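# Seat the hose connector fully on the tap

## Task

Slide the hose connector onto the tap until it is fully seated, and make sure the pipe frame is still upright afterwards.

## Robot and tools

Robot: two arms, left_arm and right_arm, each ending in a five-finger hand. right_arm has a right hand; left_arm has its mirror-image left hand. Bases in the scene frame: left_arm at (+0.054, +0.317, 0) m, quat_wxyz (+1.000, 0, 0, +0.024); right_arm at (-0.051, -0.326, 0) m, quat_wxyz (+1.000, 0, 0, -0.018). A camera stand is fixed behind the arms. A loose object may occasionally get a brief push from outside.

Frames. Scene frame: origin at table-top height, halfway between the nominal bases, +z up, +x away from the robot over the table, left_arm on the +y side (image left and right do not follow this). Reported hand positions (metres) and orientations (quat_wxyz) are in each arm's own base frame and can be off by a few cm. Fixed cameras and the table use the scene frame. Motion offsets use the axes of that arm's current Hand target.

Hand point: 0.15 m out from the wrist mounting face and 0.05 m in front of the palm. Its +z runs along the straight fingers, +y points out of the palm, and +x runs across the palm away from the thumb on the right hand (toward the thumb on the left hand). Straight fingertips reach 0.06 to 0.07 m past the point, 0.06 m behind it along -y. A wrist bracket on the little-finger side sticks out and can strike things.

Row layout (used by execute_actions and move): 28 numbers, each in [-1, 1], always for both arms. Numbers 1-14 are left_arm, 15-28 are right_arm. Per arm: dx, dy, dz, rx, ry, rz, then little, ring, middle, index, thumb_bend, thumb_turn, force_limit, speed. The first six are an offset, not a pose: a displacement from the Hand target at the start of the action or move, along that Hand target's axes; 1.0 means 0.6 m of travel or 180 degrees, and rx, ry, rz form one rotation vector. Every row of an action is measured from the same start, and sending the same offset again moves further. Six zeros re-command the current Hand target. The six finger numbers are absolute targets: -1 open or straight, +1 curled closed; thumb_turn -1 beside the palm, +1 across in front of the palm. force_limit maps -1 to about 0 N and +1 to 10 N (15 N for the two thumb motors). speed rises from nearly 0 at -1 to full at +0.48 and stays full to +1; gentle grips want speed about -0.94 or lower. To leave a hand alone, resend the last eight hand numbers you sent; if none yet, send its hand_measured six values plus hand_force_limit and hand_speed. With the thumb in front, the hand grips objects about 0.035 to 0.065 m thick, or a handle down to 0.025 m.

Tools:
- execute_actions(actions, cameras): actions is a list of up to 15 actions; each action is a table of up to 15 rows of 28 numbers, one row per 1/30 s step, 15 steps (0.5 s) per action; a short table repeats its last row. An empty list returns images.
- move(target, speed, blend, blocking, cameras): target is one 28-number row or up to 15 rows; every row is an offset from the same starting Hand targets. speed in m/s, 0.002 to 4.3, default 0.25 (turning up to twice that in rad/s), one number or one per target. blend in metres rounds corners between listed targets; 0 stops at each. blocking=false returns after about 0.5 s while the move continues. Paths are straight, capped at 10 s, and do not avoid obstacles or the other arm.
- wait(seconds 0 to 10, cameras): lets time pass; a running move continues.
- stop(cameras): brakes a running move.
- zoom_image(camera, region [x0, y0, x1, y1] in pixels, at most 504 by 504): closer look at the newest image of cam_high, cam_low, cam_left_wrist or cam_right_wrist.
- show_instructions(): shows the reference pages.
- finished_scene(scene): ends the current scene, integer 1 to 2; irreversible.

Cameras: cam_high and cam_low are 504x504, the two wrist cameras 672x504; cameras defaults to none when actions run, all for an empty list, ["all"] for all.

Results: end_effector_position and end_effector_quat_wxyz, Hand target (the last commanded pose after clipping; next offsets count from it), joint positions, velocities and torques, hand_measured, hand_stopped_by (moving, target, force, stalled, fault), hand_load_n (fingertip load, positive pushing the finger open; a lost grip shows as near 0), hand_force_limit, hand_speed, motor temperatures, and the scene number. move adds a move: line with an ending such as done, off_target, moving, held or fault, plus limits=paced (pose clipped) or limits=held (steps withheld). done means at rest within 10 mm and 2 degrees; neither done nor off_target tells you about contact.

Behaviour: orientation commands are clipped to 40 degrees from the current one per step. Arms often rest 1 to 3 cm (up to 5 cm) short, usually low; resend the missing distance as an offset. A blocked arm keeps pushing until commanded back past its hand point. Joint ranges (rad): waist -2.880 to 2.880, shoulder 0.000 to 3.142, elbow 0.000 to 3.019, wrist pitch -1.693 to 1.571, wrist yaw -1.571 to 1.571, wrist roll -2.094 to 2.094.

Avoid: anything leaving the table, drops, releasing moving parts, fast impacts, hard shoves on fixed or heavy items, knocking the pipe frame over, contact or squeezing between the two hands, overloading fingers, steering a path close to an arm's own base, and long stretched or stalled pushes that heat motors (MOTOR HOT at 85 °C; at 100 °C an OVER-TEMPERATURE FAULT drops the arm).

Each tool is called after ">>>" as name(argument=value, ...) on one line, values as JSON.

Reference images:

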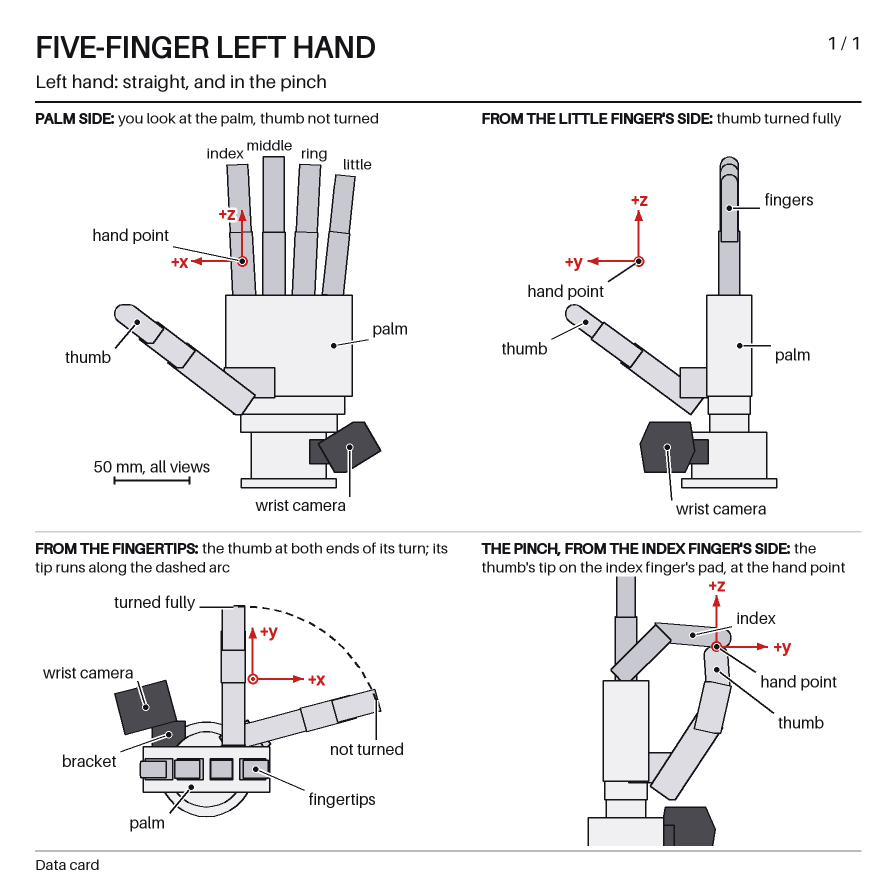

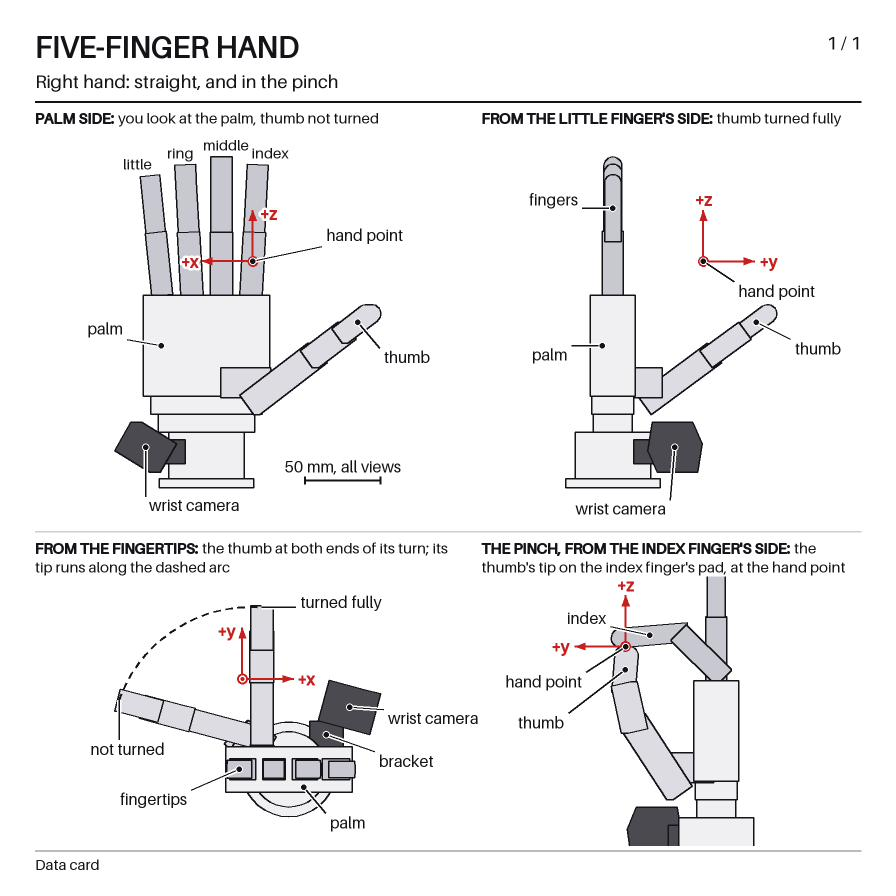

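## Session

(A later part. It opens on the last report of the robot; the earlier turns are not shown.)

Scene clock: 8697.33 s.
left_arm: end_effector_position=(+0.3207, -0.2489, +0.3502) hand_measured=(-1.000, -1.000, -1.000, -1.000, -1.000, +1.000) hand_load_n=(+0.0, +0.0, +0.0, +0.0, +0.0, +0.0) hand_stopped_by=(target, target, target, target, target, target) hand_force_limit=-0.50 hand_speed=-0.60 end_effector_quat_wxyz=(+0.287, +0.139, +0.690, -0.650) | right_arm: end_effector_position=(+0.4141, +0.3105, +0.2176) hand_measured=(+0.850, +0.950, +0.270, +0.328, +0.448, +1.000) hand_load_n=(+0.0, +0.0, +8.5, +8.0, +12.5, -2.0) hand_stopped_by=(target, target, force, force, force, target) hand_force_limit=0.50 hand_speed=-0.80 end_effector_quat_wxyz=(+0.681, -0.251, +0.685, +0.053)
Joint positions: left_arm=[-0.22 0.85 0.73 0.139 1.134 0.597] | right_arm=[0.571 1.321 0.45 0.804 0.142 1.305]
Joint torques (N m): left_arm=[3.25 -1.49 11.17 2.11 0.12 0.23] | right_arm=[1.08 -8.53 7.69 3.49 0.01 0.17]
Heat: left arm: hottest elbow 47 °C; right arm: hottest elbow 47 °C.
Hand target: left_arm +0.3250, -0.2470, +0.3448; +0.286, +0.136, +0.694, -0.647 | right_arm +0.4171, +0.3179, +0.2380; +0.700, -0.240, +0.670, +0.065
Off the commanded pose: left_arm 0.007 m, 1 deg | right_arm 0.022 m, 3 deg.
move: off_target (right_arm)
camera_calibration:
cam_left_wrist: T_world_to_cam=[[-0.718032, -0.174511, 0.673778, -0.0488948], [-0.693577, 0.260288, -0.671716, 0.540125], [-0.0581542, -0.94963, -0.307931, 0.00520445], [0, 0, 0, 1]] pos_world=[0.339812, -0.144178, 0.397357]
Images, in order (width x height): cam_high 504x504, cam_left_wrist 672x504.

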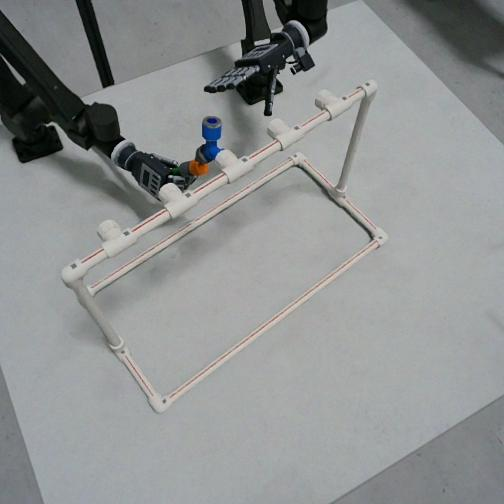

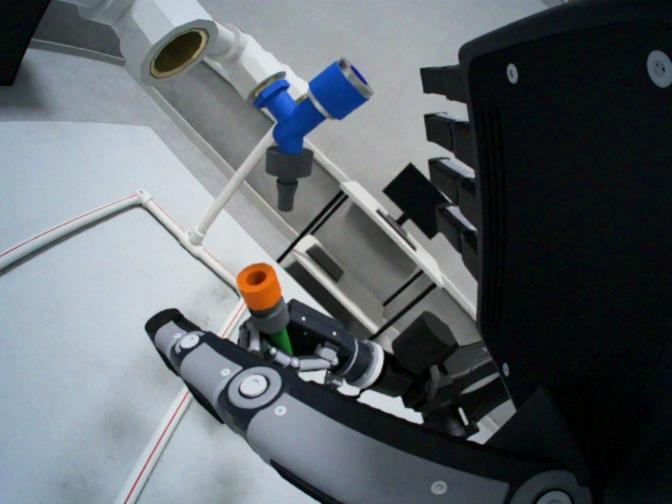

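>>> move(target=[0,0,0,0,0,0,-1,-1,-1,-1,-1,1,-0.5,-0.6,0.0137,-0.1242,-0.1993,-0.0443,0.1349,0.0008,0.85,0.95,0.34,0.4,0.52,1,0.5,-0.8], speed=0.1, cameras=["cam_high","cam_left_wrist"])

>>> zoom_image(camera="cam_left_wrist", region=[300, 200, 480, 400])

>>> zoom_image(camera="cam_high", region=[60, 100, 180, 200])

Scene clock: 8845.63 s.
left_arm: end_effector_position=(+0.3207, -0.2489, +0.3502) hand_measured=(-1.000, -1.000, -1.000, -1.000, -1.000, +1.000) hand_load_n=(+0.0, -0.5, +0.0, +0.0, +0.5, +0.0) hand_stopped_by=(target, target, target, target, target, target) hand_force_limit=-0.50 hand_speed=-0.60 end_effector_quat_wxyz=(+0.287, +0.139, +0.690, -0.650) | right_arm: end_effector_position=(+0.3265, +0.1996, +0.2078) hand_measured=(+0.850, +0.950, +0.270, +0.328, +0.448, +1.000) hand_load_n=(+0.0, +0.5, +9.0, +8.5, +12.5, -2.0) hand_stopped_by=(target, target, force, force, force, target) hand_force_limit=0.50 hand_speed=-0.80 end_effector_quat_wxyz=(+0.493, -0.296, +0.815, +0.066)
Joint positions: left_arm=[-0.22 0.85 0.73 0.139 1.134 0.597] | right_arm=[0.293 0.701 0.442 -0.277 -0.162 1.259]
Joint torques (N m): left_arm=[3.25 -1.44 11.17 2.13 0.12 0.23] | right_arm=[-0.26 -3.9 13.85 1.8 -0.31 -0.1]
Heat: left arm: hottest elbow 47 °C; right arm: hottest elbow 46 °C.
Hand target: left_arm +0.3250, -0.2470, +0.3448; +0.286, +0.136, +0.694, -0.647 | right_arm +0.3400, +0.2003, +0.2500; +0.525, -0.295, +0.796, +0.060
Off the commanded pose: left_arm 0.007 m, 1 deg | right_arm 0.044 m, 4 deg.
move: off_target (right_arm)
camera_calibration:
cam_left_wrist: T_world_to_cam=[[-0.718032, -0.174511, 0.673778, -0.0488948], [-0.693577, 0.260288, -0.671716, 0.540125], [-0.0581542, -0.94963, -0.307931, 0.00520445], [0, 0, 0, 1]] pos_world=[0.339812, -0.144178, 0.397357]
Images, in order (width x height): cam_high 504x504, cam_left_wrist 672x504.

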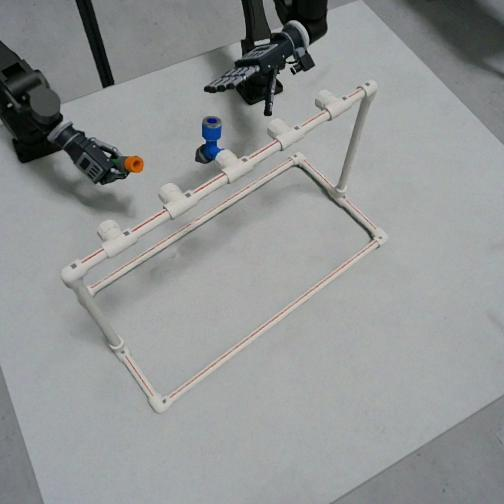

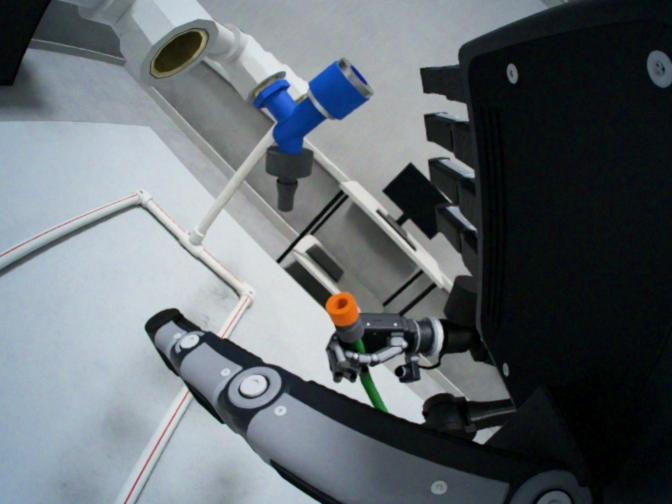

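Scaled by 2.520 from the camera's 672x504 image, which has a finer 960x720 frame.

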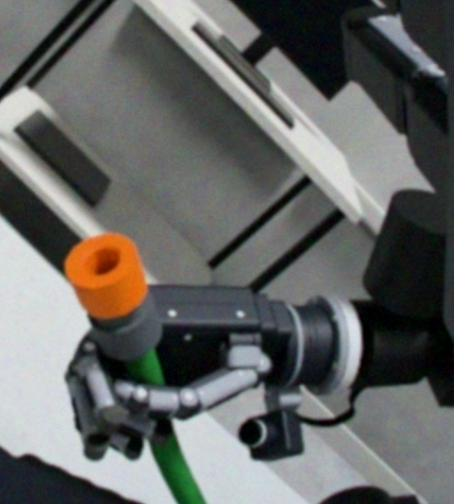

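Scaled by 4.200.

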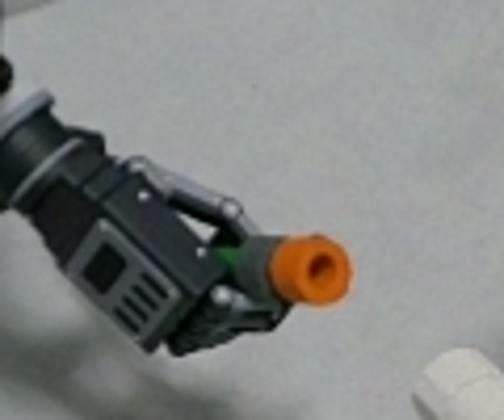

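>>> move(target=[0.0508,-0.0662,-0.0642,0.0006,-0.0223,-0.4101,-1,-1,-1,-1,-1,-1,-0.5,-0.6,-0.0053,-0.0318,-0.1062,0.0047,0.0604,0.0834,0.85,0.95,0.34,0.4,0.52,1,0.5,-0.8], speed=0.12, cameras=["cam_high","cam_low","cam_left_wrist","cam_right_wrist"])

>>> zoom_image(camera="cam_high", region=[40, 80, 160, 180])

Scene clock: 8966.30 s.
left_arm: end_effector_position=(+0.2700, -0.2221, +0.3637) hand_measured=(-1.000, -1.000, -1.000, -1.000, -1.000, -1.000) hand_load_n=(+0.0, +0.0, +0.0, +0.0, -0.5, -0.5) hand_stopped_by=(target, target, target, target, target, target) hand_force_limit=-0.50 hand_speed=-0.60 end_effector_quat_wxyz=(+0.136, +0.324, -0.630, +0.693) | right_arm: end_effector_position=(+0.2906, +0.1618, +0.2423) hand_measured=(+0.850, +0.950, +0.270, +0.328, +0.448, +1.000) hand_load_n=(+0.0, +0.0, +8.5, +8.5, +12.5, -2.0) hand_stopped_by=(target, target, force, force, force, target) hand_force_limit=0.50 hand_speed=-0.80 end_effector_quat_wxyz=(+0.406, -0.200, +0.887, +0.092)
Joint positions: left_arm=[-0.065 0.859 0.678 0.174 1.224 -0.662] | right_arm=[0.215 0.541 0.571 -0.755 -0.173 1.421]
Joint torques (N m): left_arm=[3.31 -2.37 9.85 3.02 0.15 -0.07] | right_arm=[-0.26 -2.02 14.16 1.69 -0.33 0.12]
Motor temperatures (°C): left_arm=[25 30 47 25 25 23] | right_arm=[23 34 54 24 24 25]
Heat: left arm: hottest elbow 47 °C; right arm: hottest elbow 54 °C.
Hand target: left_arm +0.2699, -0.2199, +0.3600; +0.138, +0.328, -0.626, +0.693 | right_arm +0.3000, +0.1602, +0.2850; +0.437, -0.189, +0.874, +0.094
Off the commanded pose: left_arm 0.004 m, 1 deg | right_arm 0.044 m, 4 deg.
move: off_target (right_arm)
camera_calibration:
cam_left_wrist: T_world_to_cam=[[0.426305, 0.0985533, 0.899195, -0.420053], [-0.898079, 0.165068, 0.407684, 0.148569], [-0.108249, -0.981346, 0.158878, -0.131379], [0, 0, 0, 1]] pos_world=[0.298275, -0.112055, 0.338014]
cam_right_wrist: T_world_to_cam=[[-0.590621, 0.784902, -0.187339, 0.0857297], [-0.0412932, 0.202456, 0.97842, -0.271861], [0.805892, 0.585612, -0.0871635, -0.197548], [0, 0, 0, 1]] pos_world=[0.19861, 0.103437, 0.264836]

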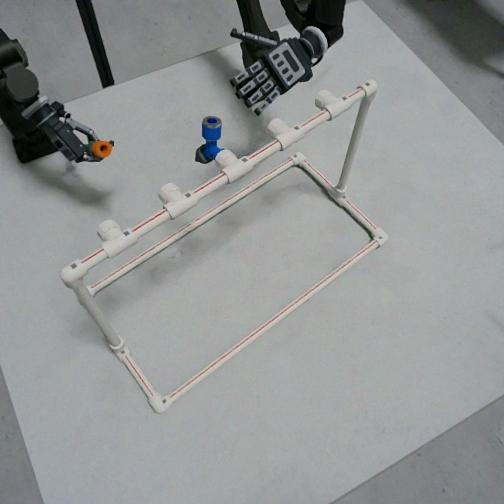

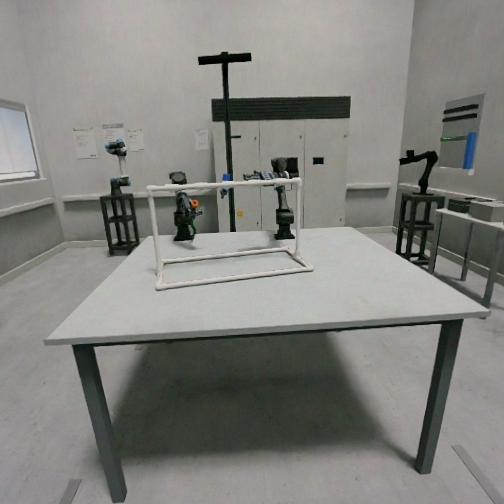

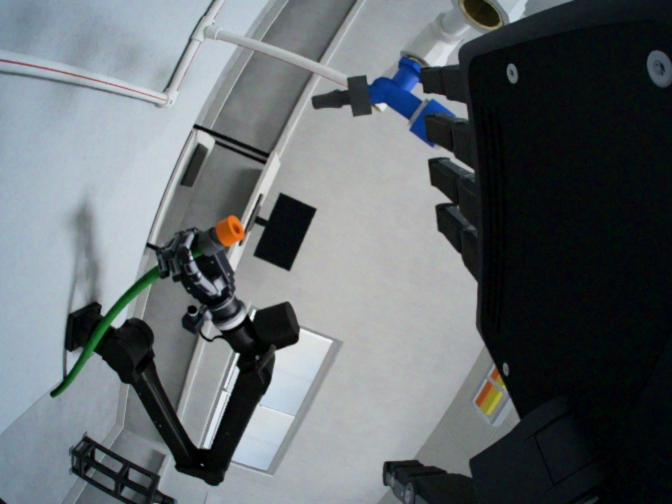

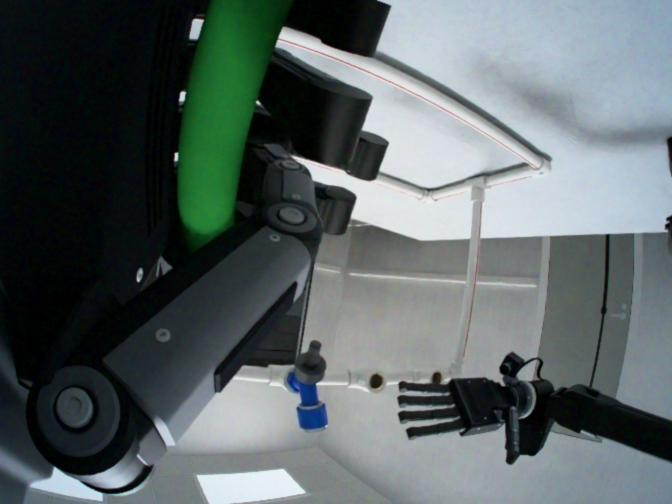

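Scaled by 4.200.

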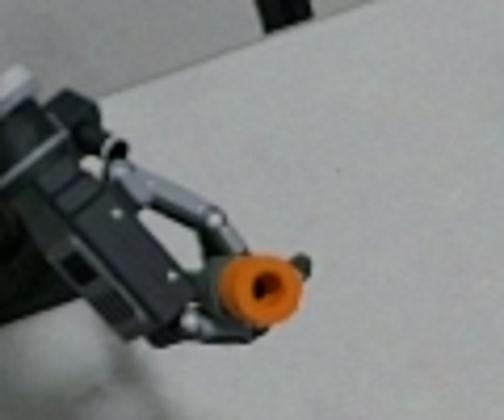

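>>> zoom_image(camera="cam_left_wrist", region=[140, 190, 270, 320])

Scaled by 3.877 from the camera's 672x504 image, which has a finer 960x720 frame.

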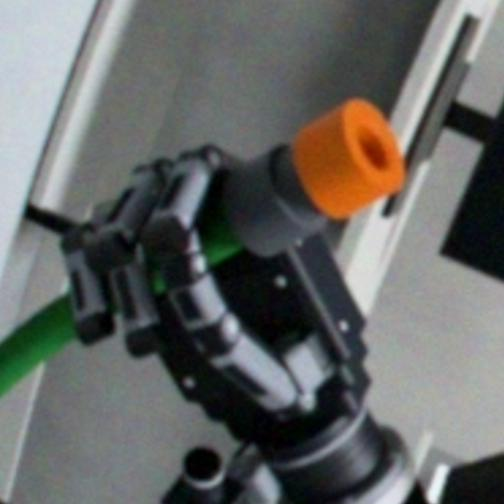

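>>> execute_actions(actions=[[[0,0,0,0,0,0,-1,-1,-1,-1,-1,-1,-0.5,-0.6,0,0,0,0,0,0,0.85,0.97,0.45,0.5,0.62,1,0.85,-0.8]],[[0,0,0,0,0,0,-1,-1,-1,-1,-1,-1,-0.5,-0.6,0,0,0,0,0,0,0.85,0.97,0.45,0.5,0.62,1,0.85,-0.8]]], cameras=["cam_left_wrist"])

>>> zoom_image(camera="cam_left_wrist", region=[140, 190, 270, 320])

Scene clock: 9004.43 s.
left_arm: end_effector_position=(+0.2700, -0.2221, +0.3641) hand_measured=(-1.000, -1.000, -1.000, -1.000, -1.000, -1.000) hand_load_n=(+0.0, +0.0, +0.0, +0.0, +0.0, +0.0) hand_stopped_by=(target, target, target, target, target, target) hand_force_limit=-0.50 hand_speed=-0.60 end_effector_quat_wxyz=(+0.136, +0.324, -0.629, +0.693) | right_arm: end_effector_position=(+0.2906, +0.1618, +0.2423) hand_measured=(+0.850, +0.970, +0.284, +0.342, +0.450, +1.000) hand_load_n=(+0.0, +0.0, +12.0, +10.0, +13.0, -1.5) hand_stopped_by=(target, target, force, force, force, target) hand_force_limit=0.85 hand_speed=-0.80 end_effector_quat_wxyz=(+0.406, -0.199, +0.887, +0.092)
Joint positions: left_arm=[-0.065 0.859 0.678 0.176 1.224 -0.664] | right_arm=[0.215 0.541 0.571 -0.755 -0.173 1.421]
Joint torques (N m): left_arm=[3.31 -2.43 9.77 3 0.15 -0.06] | right_arm=[-0.38 -2.02 14.15 1.69 -0.33 0.11]
Heat: left arm: hottest elbow 44 °C; right arm: hottest elbow 54 °C.
Hand target: left_arm +0.2699, -0.2199, +0.3600; +0.138, +0.328, -0.626, +0.693 | right_arm +0.3001, +0.1602, +0.2850; +0.437, -0.189, +0.874, +0.094
Off the commanded pose: left_arm 0.005 m, 1 deg | right_arm 0.044 m, 4 deg.
camera_calibration:
cam_left_wrist: T_world_to_cam=[[0.425851, 0.0993391, 0.899324, -0.420133], [-0.898282, 0.165446, 0.407083, 0.14877], [-0.10835, -0.981203, 0.15969, -0.131755], [0, 0, 0, 1]] pos_world=[0.298276, -0.112156, 0.338314]
Images, in order (width x height): cam_left_wrist 672x504.

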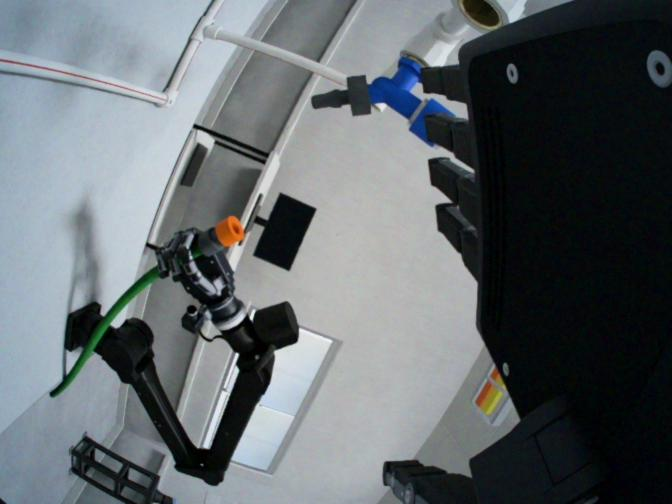

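Scaled by 3.877 from the camera's 672x504 image, which has a finer 960x720 frame.

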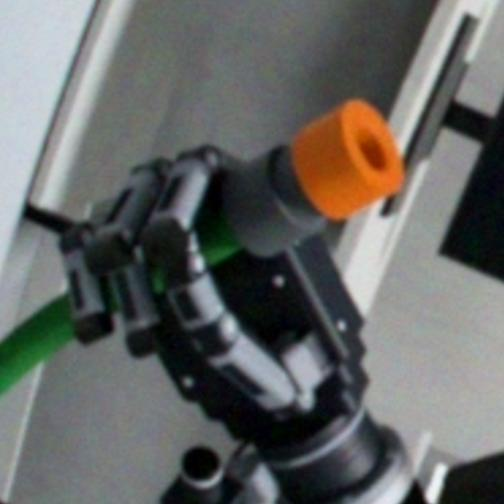

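>>> move(target=[0,0,0,0,0,0,-1,-1,-1,-1,-1,-1,-0.5,-0.6,-0.1455,0.133,0.2578,0.0002,-0.0521,-0.0177,0.85,0.97,0.45,0.5,0.62,1,0.85,-0.8], speed=0.08, cameras=["cam_high","cam_left_wrist"])

>>> zoom_image(camera="cam_left_wrist", region=[220, 60, 420, 260])

>>> zoom_image(camera="cam_high", region=[120, 90, 240, 190])

Scene clock: 9051.00 s.
left_arm: end_effector_position=(+0.2700, -0.2221, +0.3641) hand_measured=(-1.000, -1.000, -1.000, -1.000, -1.000, -1.000) hand_load_n=(+0.0, +0.0, +0.0, +0.0, +0.0, +0.0) hand_stopped_by=(target, target, target, target, target, target) hand_force_limit=-0.50 hand_speed=-0.60 end_effector_quat_wxyz=(+0.136, +0.324, -0.629, +0.693) | right_arm: end_effector_position=(+0.4077, +0.2885, +0.2156) hand_measured=(+0.850, +0.970, +0.284, +0.342, +0.450, +1.000) hand_load_n=(+0.0, +0.0, +12.5, +10.5, +13.0, -1.5) hand_stopped_by=(target, target, force, force, force, target) hand_force_limit=0.85 hand_speed=-0.80 end_effector_quat_wxyz=(+0.471, -0.216, +0.851, +0.080)
Joint positions: left_arm=[-0.065 0.859 0.678 0.176 1.224 -0.664] | right_arm=[0.534 1.083 0.659 -0.154 0.098 1.555]
Joint torques (N m): left_arm=[3.25 -2.43 9.78 2.99 0.15 -0.06] | right_arm=[1.26 -7.41 13.35 3.28 0.02 0.14]
Motor temperatures (°C): left_arm=[25 30 43 25 25 23] | right_arm=[23 34 55 24 25 25]
Heat: left arm: hottest elbow 43 °C; right arm: hottest elbow 55 °C.
Hand target: left_arm +0.2699, -0.2199, +0.3600; +0.138, +0.328, -0.626, +0.693 | right_arm +0.4275, +0.3055, +0.2618; +0.509, -0.205, +0.830, +0.097
Off the commanded pose: left_arm 0.005 m, 1 deg | right_arm 0.053 m, 6 deg.
move: off_target (right_arm)
camera_calibration:
cam_left_wrist: T_world_to_cam=[[0.425851, 0.0993391, 0.899324, -0.420133], [-0.898282, 0.165446, 0.407083, 0.14877], [-0.10835, -0.981203, 0.15969, -0.131755], [0, 0, 0, 1]] pos_world=[0.298276, -0.112156, 0.338314]
Images, in order (width x height): cam_high 504x504, cam_left_wrist 672x504.

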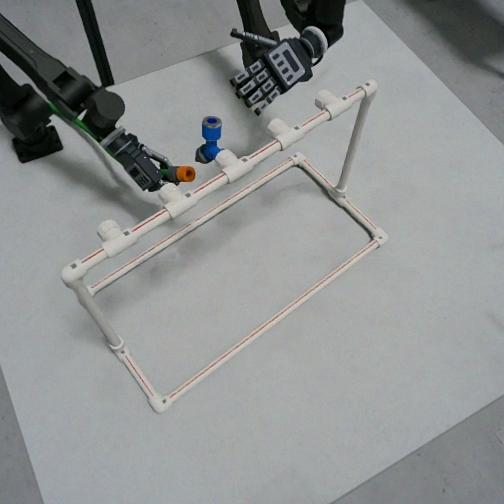

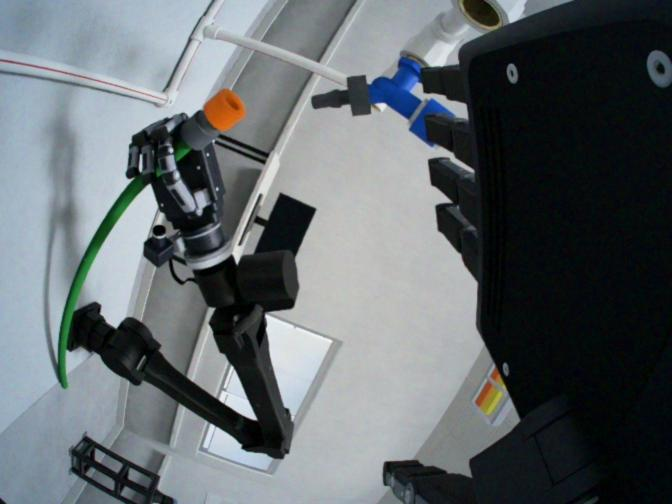

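Scaled by 2.520 from the camera's 672x504 image, which has a finer 960x720 frame.

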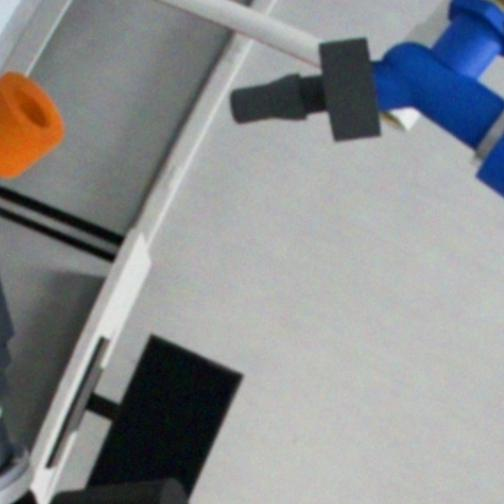

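Scaled by 4.200.

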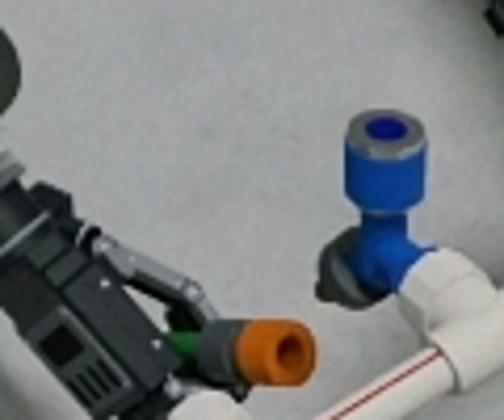

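>>> zoom_image(camera="cam_left_wrist", region=[120, 70, 260, 210])

Scaled by 3.600 from the camera's 672x504 image, which has a finer 960x720 frame.

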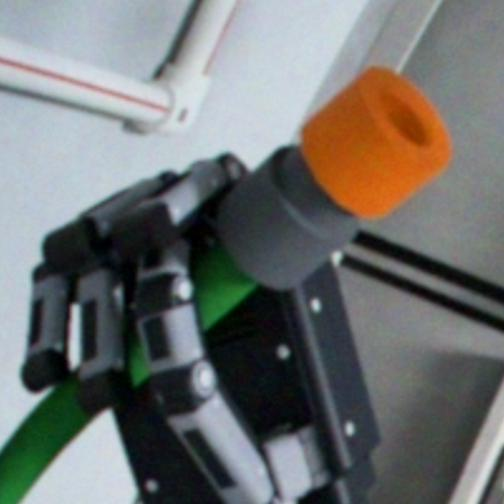

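>>> move(target=[0,0,0,0,0,0,-1,-1,-1,-1,-1,-1,-0.5,-0.6,-0.0718,0.006,0.004,0.0093,-0.0973,0.0212,0.85,0.97,0.45,0.5,0.62,1,0.85,-0.8], speed=0.08, cameras=["cam_high","cam_left_wrist"])

>>> zoom_image(camera="cam_left_wrist", region=[140, 40, 400, 240])

>>> zoom_image(camera="cam_high", region=[120, 90, 240, 190])

Scene clock: 9111.87 s.
left_arm: end_effector_position=(+0.2700, -0.2221, +0.3641) hand_measured=(-1.000, -1.000, -1.000, -1.000, -1.000, -1.000) hand_load_n=(+0.0, +0.0, +0.0, +0.0, +0.0, +0.0) hand_stopped_by=(target, target, target, target, target, target) hand_force_limit=-0.50 hand_speed=-0.60 end_effector_quat_wxyz=(+0.136, +0.324, -0.629, +0.693) | right_arm: end_effector_position=(+0.4439, +0.3131, +0.2819) hand_measured=(+0.850, +0.970, +0.284, +0.342, +0.450, +1.000) hand_load_n=(+0.0, +0.0, +12.0, +10.5, +13.0, -1.5) hand_stopped_by=(target, target, force, force, force, target) hand_force_limit=0.85 hand_speed=-0.80 end_effector_quat_wxyz=(+0.615, -0.160, +0.763, +0.118)
Joint positions: left_arm=[-0.065 0.859 0.678 0.176 1.224 -0.664] | right_arm=[0.566 1.175 0.638 0.317 0.165 1.591]
Joint torques (N m): left_arm=[3.31 -2.49 9.78 3 0.15 -0.05] | right_arm=[1.32 -8.41 8.91 3.55 0.02 0.15]
Heat: left arm: hottest elbow 43 °C; right arm: hottest elbow 54 °C.
Hand target: left_arm +0.2699, -0.2199, +0.3600; +0.138, +0.328, -0.626, +0.693 | right_arm +0.4451, +0.3199, +0.2986; +0.629, -0.153, +0.751, +0.131
Off the commanded pose: left_arm 0.005 m, 1 deg | right_arm 0.018 m, 3 deg.
move: off_target (right_arm)
camera_calibration:
cam_left_wrist: T_world_to_cam=[[0.425851, 0.0993391, 0.899324, -0.420133], [-0.898282, 0.165446, 0.407083, 0.14877], [-0.10835, -0.981203, 0.15969, -0.131755], [0, 0, 0, 1]] pos_world=[0.298276, -0.112156, 0.338314]
Images, in order (width x height): cam_high 504x504, cam_left_wrist 672x504.

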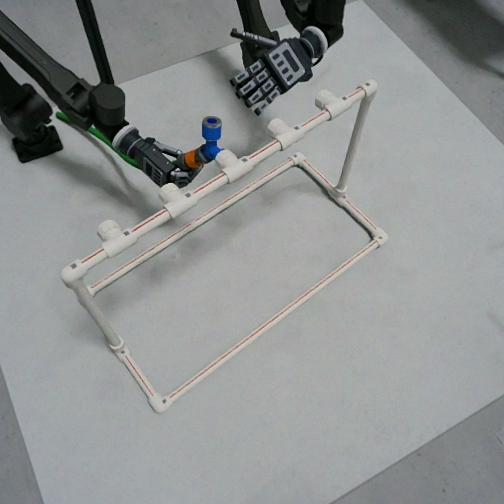

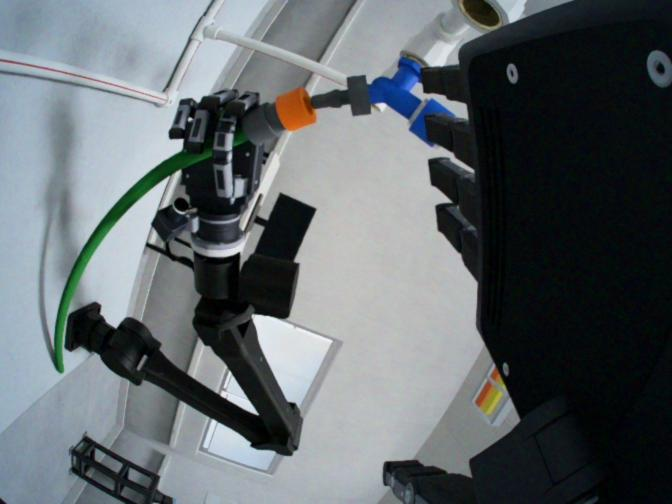

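Scaled by 1.938 from the camera's 672x504 image, which has a finer 960x720 frame.

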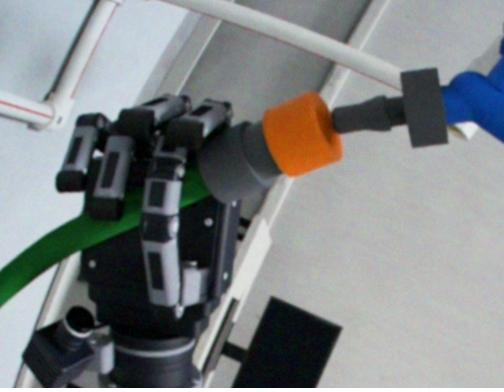

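Scaled by 4.200.

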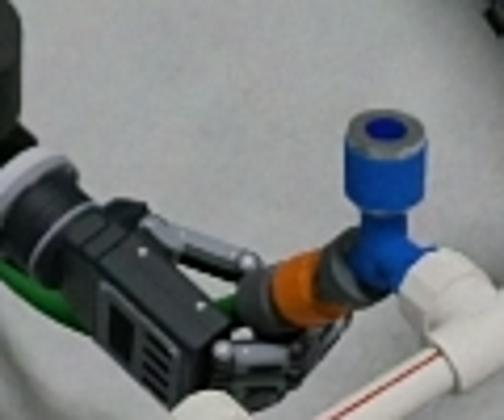

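>>> zoom_image(camera="cam_left_wrist", region=[230, 60, 390, 160])

>>> zoom_image(camera="cam_high", region=[165, 130, 225, 180])

>>> execute_actions(actions=[], cameras=["cam_low","cam_right_wrist"])

>>> zoom_image(camera="cam_right_wrist", region=[180, 330, 400, 504])

>>> zoom_image(camera="cam_low", region=[195, 160, 255, 220])

Scaled by 3.150 from the camera's 672x504 image, which has a finer 960x720 frame.

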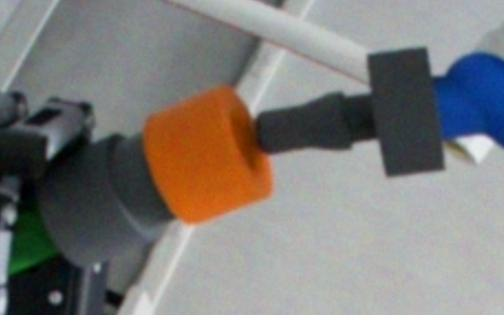

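Scaled by 8.400.

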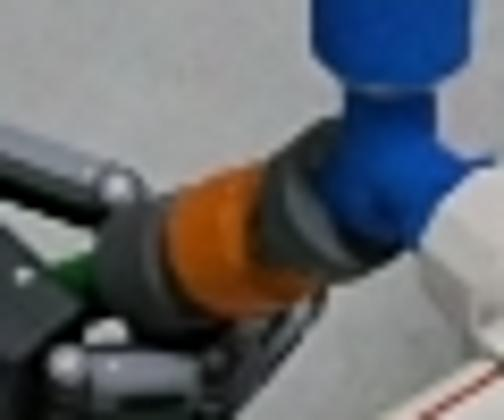

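Scene clock: 9135.13 s.
left_arm: end_effector_position=(+0.2700, -0.2221, +0.3641) hand_measured=(-1.000, -1.000, -1.000, -1.000, -1.000, -1.000) hand_load_n=(+0.0, +0.0, +0.0, +0.0, +0.0, +0.0) hand_stopped_by=(target, target, target, target, target, target) hand_force_limit=-0.50 hand_speed=-0.60 end_effector_quat_wxyz=(+0.136, +0.324, -0.629, +0.693) | right_arm: end_effector_position=(+0.4439, +0.3131, +0.2820) hand_measured=(+0.850, +0.970, +0.284, +0.342, +0.450, +1.000) hand_load_n=(+0.0, +0.0, +12.5, +10.0, +13.0, -2.0) hand_stopped_by=(target, target, force, force, force, target) hand_force_limit=0.85 hand_speed=-0.80 end_effector_quat_wxyz=(+0.615, -0.160, +0.763, +0.119)
Joint positions: left_arm=[-0.065 0.859 0.678 0.176 1.224 -0.664] | right_arm=[0.566 1.175 0.638 0.317 0.165 1.592]
Joint velocities: within noise
Joint torques (N m): left_arm=[3.31 -2.43 9.77 2.99 0.15 -0.05] | right_arm=[1.32 -8.47 8.92 3.43 0.01 0.14]
Motor temperatures (°C): left_arm=[25 30 42 25 25 23] | right_arm=[23 34 52 24 24 25]
Heat: left arm: hottest elbow 42 °C; right arm: hottest elbow 52 °C.
Hand target: left_arm +0.2699, -0.2199, +0.3600; +0.138, +0.328, -0.626, +0.693 | right_arm +0.4451, +0.3199, +0.2987; +0.629, -0.152, +0.751, +0.131
Off the commanded pose: left_arm 0.005 m, 1 deg | right_arm 0.018 m, 3 deg.
camera_calibration:
cam_right_wrist: T_world_to_cam=[[-0.449724, 0.849862, -0.274742, 0.00674509], [-0.472966, 0.034337, 0.880412, -0.0631996], [0.757662, 0.525886, 0.386513, -0.499657], [0, 0, 0, 1]] pos_world=[0.351713, 0.2592, 0.250619]
Images, in order (width x height): cam_low 504x504, cam_right_wrist 672x504.

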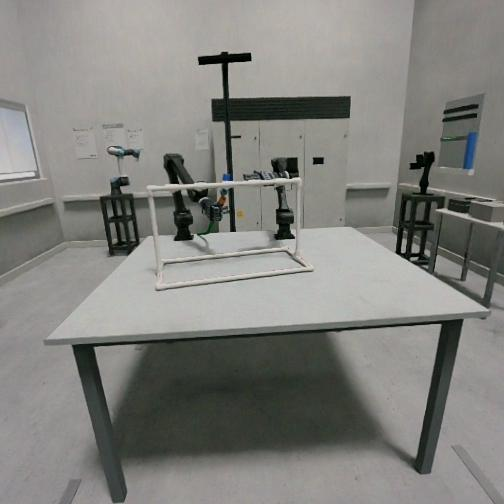

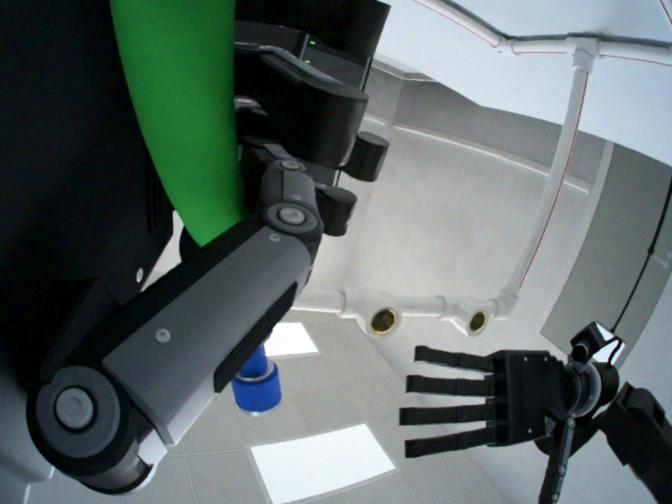

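Scaled by 2.291 from the camera's 672x504 image, which has a finer 960x720 frame.

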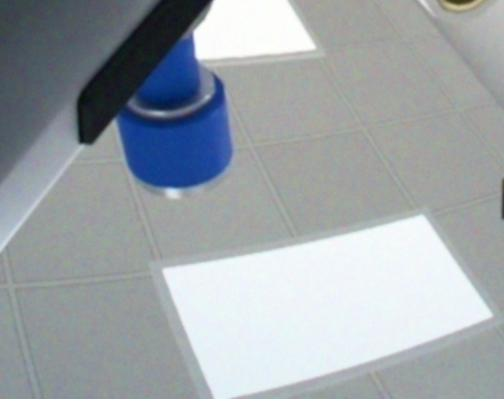

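Scaled by 8.400.

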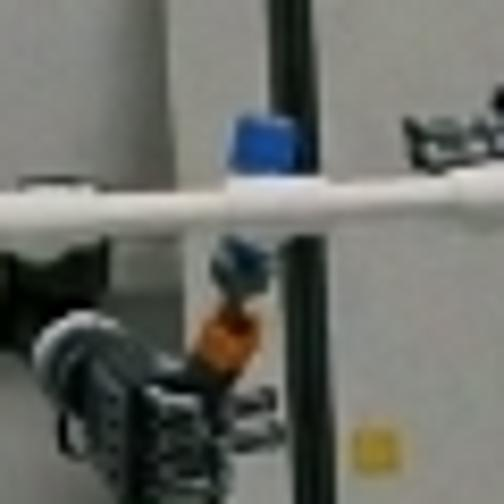

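>>> move(target=[0,0,0,0,0,0,-1,-1,-1,-1,-1,-1,-0.5,-0.6,-0.0128,0.0037,0.0255,0.0113,-0.0489,0.024,0.85,0.97,0.45,0.5,0.62,1,0.85,-0.8], speed=0.05, cameras=["cam_high","cam_left_wrist","cam_low"])

>>> zoom_image(camera="cam_left_wrist", region=[230, 60, 390, 160])

>>> zoom_image(camera="cam_low", region=[195, 160, 255, 220])

Scene clock: 9170.23 s.
left_arm: end_effector_position=(+0.2700, -0.2221, +0.3641) hand_measured=(-1.000, -1.000, -1.000, -1.000, -1.000, -1.000) hand_load_n=(+0.0, +0.0, +0.0, +0.0, +0.0, +0.0) hand_stopped_by=(target, target, target, target, target, target) hand_force_limit=-0.50 hand_speed=-0.60 end_effector_quat_wxyz=(+0.136, +0.324, -0.629, +0.693) | right_arm: end_effector_position=(+0.4614, +0.3227, +0.2910) hand_measured=(+0.850, +0.970, +0.284, +0.342, +0.450, +1.000) hand_load_n=(-0.5, +0.0, +12.5, +10.5, +13.5, -2.0) hand_stopped_by=(target, target, force, force, force, target) hand_force_limit=0.85 hand_speed=-0.80 end_effector_quat_wxyz=(+0.672, -0.109, +0.719, +0.139)
Joint positions: left_arm=[-0.065 0.859 0.678 0.176 1.224 -0.664] | right_arm=[0.592 1.306 0.624 0.621 0.237 1.638]
Joint torques (N m): left_arm=[3.31 -2.49 9.77 2.97 0.14 -0.06] | right_arm=[1.26 -9.7 7.68 3.45 0.01 0.15]
Heat: left arm: hottest elbow 42 °C; right arm: hottest elbow 50 °C.
Hand target: left_arm +0.2699, -0.2199, +0.3600; +0.138, +0.328, -0.626, +0.693 | right_arm +0.4593, +0.3285, +0.3034; +0.682, -0.103, +0.708, +0.153
Off the commanded pose: left_arm 0.005 m, 1 deg | right_arm 0.014 m, 3 deg.
move: off_target (right_arm)
camera_calibration:
cam_left_wrist: T_world_to_cam=[[0.425851, 0.0993391, 0.899324, -0.420133], [-0.898282, 0.165446, 0.407083, 0.14877], [-0.10835, -0.981203, 0.15969, -0.131755], [0, 0, 0, 1]] pos_world=[0.298276, -0.112156, 0.338314]
Images, in order (width x height): cam_high 504x504, cam_low 504x504, cam_left_wrist 672x504.

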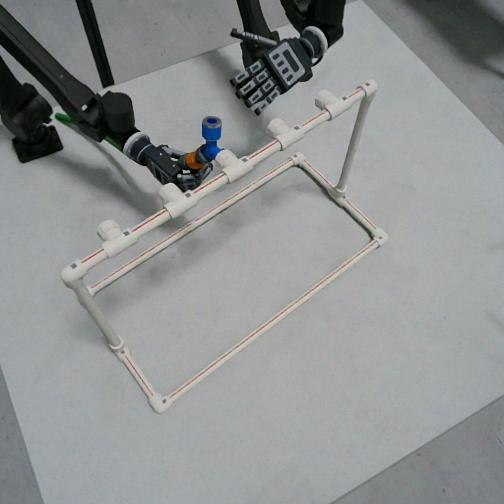

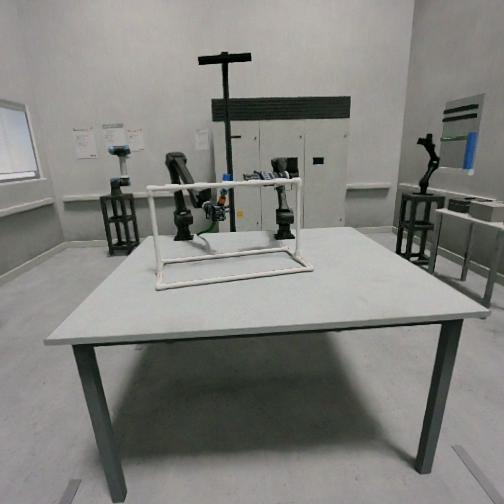

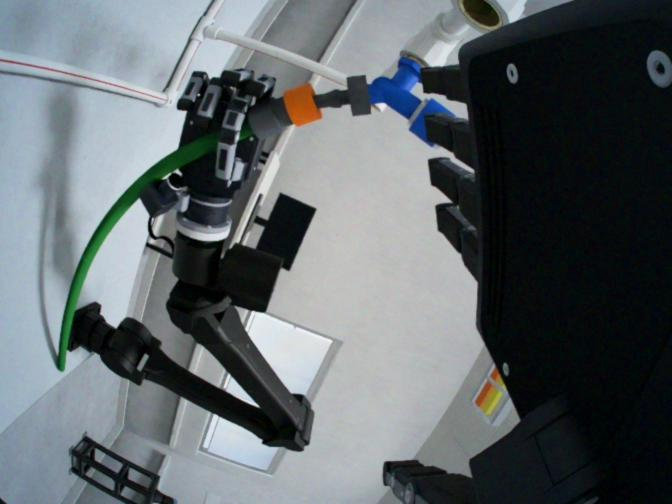

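Scaled by 3.150 from the camera's 672x504 image, which has a finer 960x720 frame.

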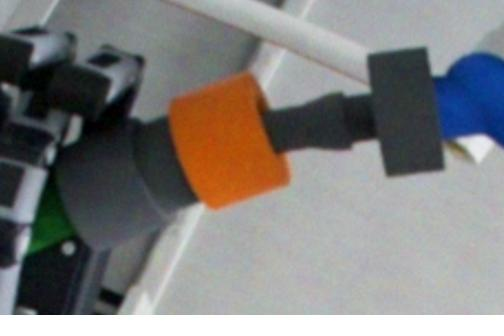

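Scaled by 8.400.

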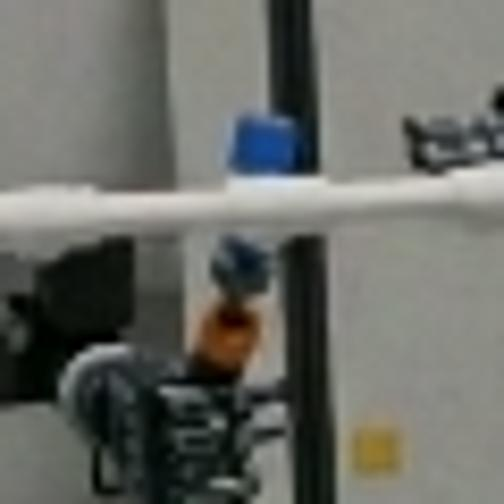

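>>> move(target=[0,0,0,0,0,0,-1,-1,-1,-1,-1,-1,-0.5,-0.6,-0.0075,-0.0095,0.0328,0,0,0,0.85,0.97,0.45,0.5,0.62,1,0.85,-0.8], speed=0.05, cameras=["cam_high","cam_left_wrist","cam_low"])

>>> zoom_image(camera="cam_left_wrist", region=[230, 60, 390, 160])

>>> zoom_image(camera="cam_low", region=[195, 160, 255, 220])

Scene clock: 9187.00 s.
left_arm: end_effector_position=(+0.2700, -0.2221, +0.3641) hand_measured=(-1.000, -1.000, -1.000, -1.000, -1.000, -1.000) hand_load_n=(+0.0, +0.0, +0.0, +0.0, +0.0, +0.0) hand_stopped_by=(target, target, target, target, target, target) hand_force_limit=-0.50 hand_speed=-0.60 end_effector_quat_wxyz=(+0.136, +0.324, -0.629, +0.693) | right_arm: end_effector_position=(+0.4647, +0.3276, +0.2702) hand_measured=(+0.850, +0.970, +0.284, +0.342, +0.450, +1.000) hand_load_n=(+0.0, +0.0, +12.5, +10.0, +13.5, -2.0) hand_stopped_by=(target, target, force, force, force, target) hand_force_limit=0.85 hand_speed=-0.80 end_effector_quat_wxyz=(+0.657, -0.120, +0.731, +0.140)
Joint positions: left_arm=[-0.065 0.859 0.678 0.176 1.224 -0.664] | right_arm=[0.588 1.344 0.624 0.621 0.214 1.639]
Joint torques (N m): left_arm=[3.31 -2.43 9.8 2.99 0.14 -0.05] | right_arm=[-0.03 -10.4 11.14 3.23 -0.16 0.12]
Heat: left arm: hottest elbow 42 °C; right arm: hottest elbow 49 °C.
Hand target: left_arm +0.2699, -0.2199, +0.3600; +0.138, +0.328, -0.626, +0.693 | right_arm +0.4798, +0.3299, +0.3072; +0.682, -0.103, +0.708, +0.153
Off the commanded pose: left_arm 0.005 m, 1 deg | right_arm 0.040 m, 5 deg.
move: off_target (right_arm)
camera_calibration:
cam_left_wrist: T_world_to_cam=[[0.425851, 0.0993391, 0.899324, -0.420133], [-0.898282, 0.165446, 0.407083, 0.14877], [-0.10835, -0.981203, 0.15969, -0.131755], [0, 0, 0, 1]] pos_world=[0.298276, -0.112156, 0.338314]
Images, in order (width x height): cam_high 504x504, cam_low 504x504, cam_left_wrist 672x504.

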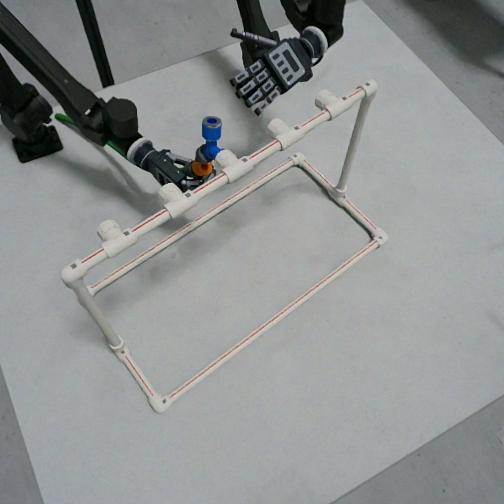

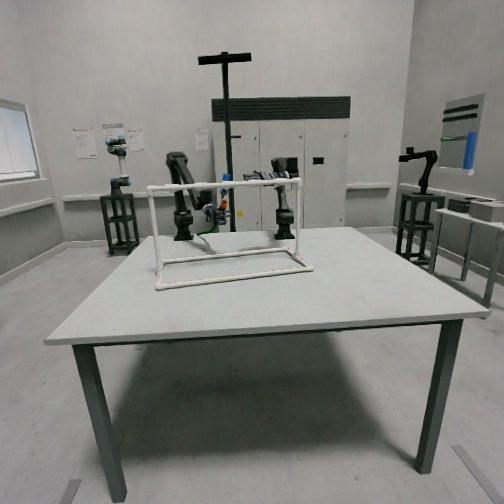

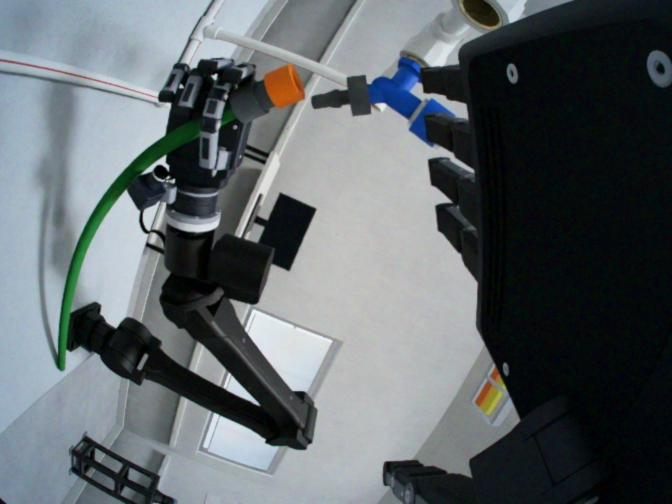

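Scaled by 3.150 from the camera's 672x504 image, which has a finer 960x720 frame.

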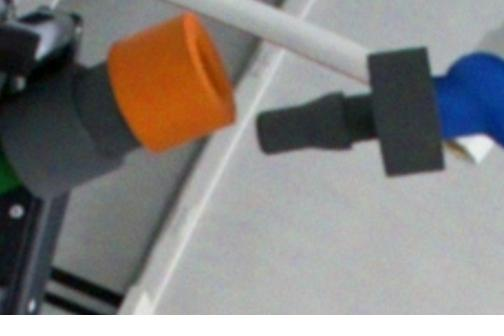

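Scaled by 8.400.

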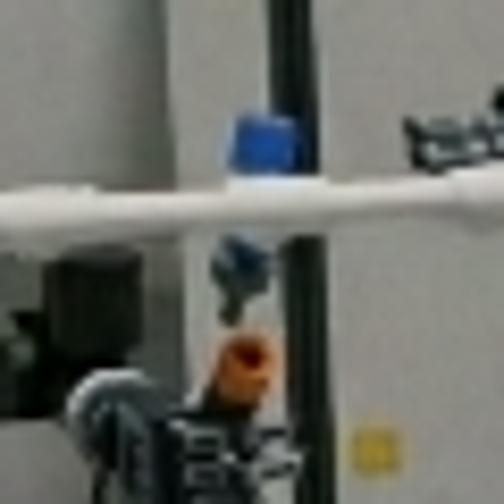

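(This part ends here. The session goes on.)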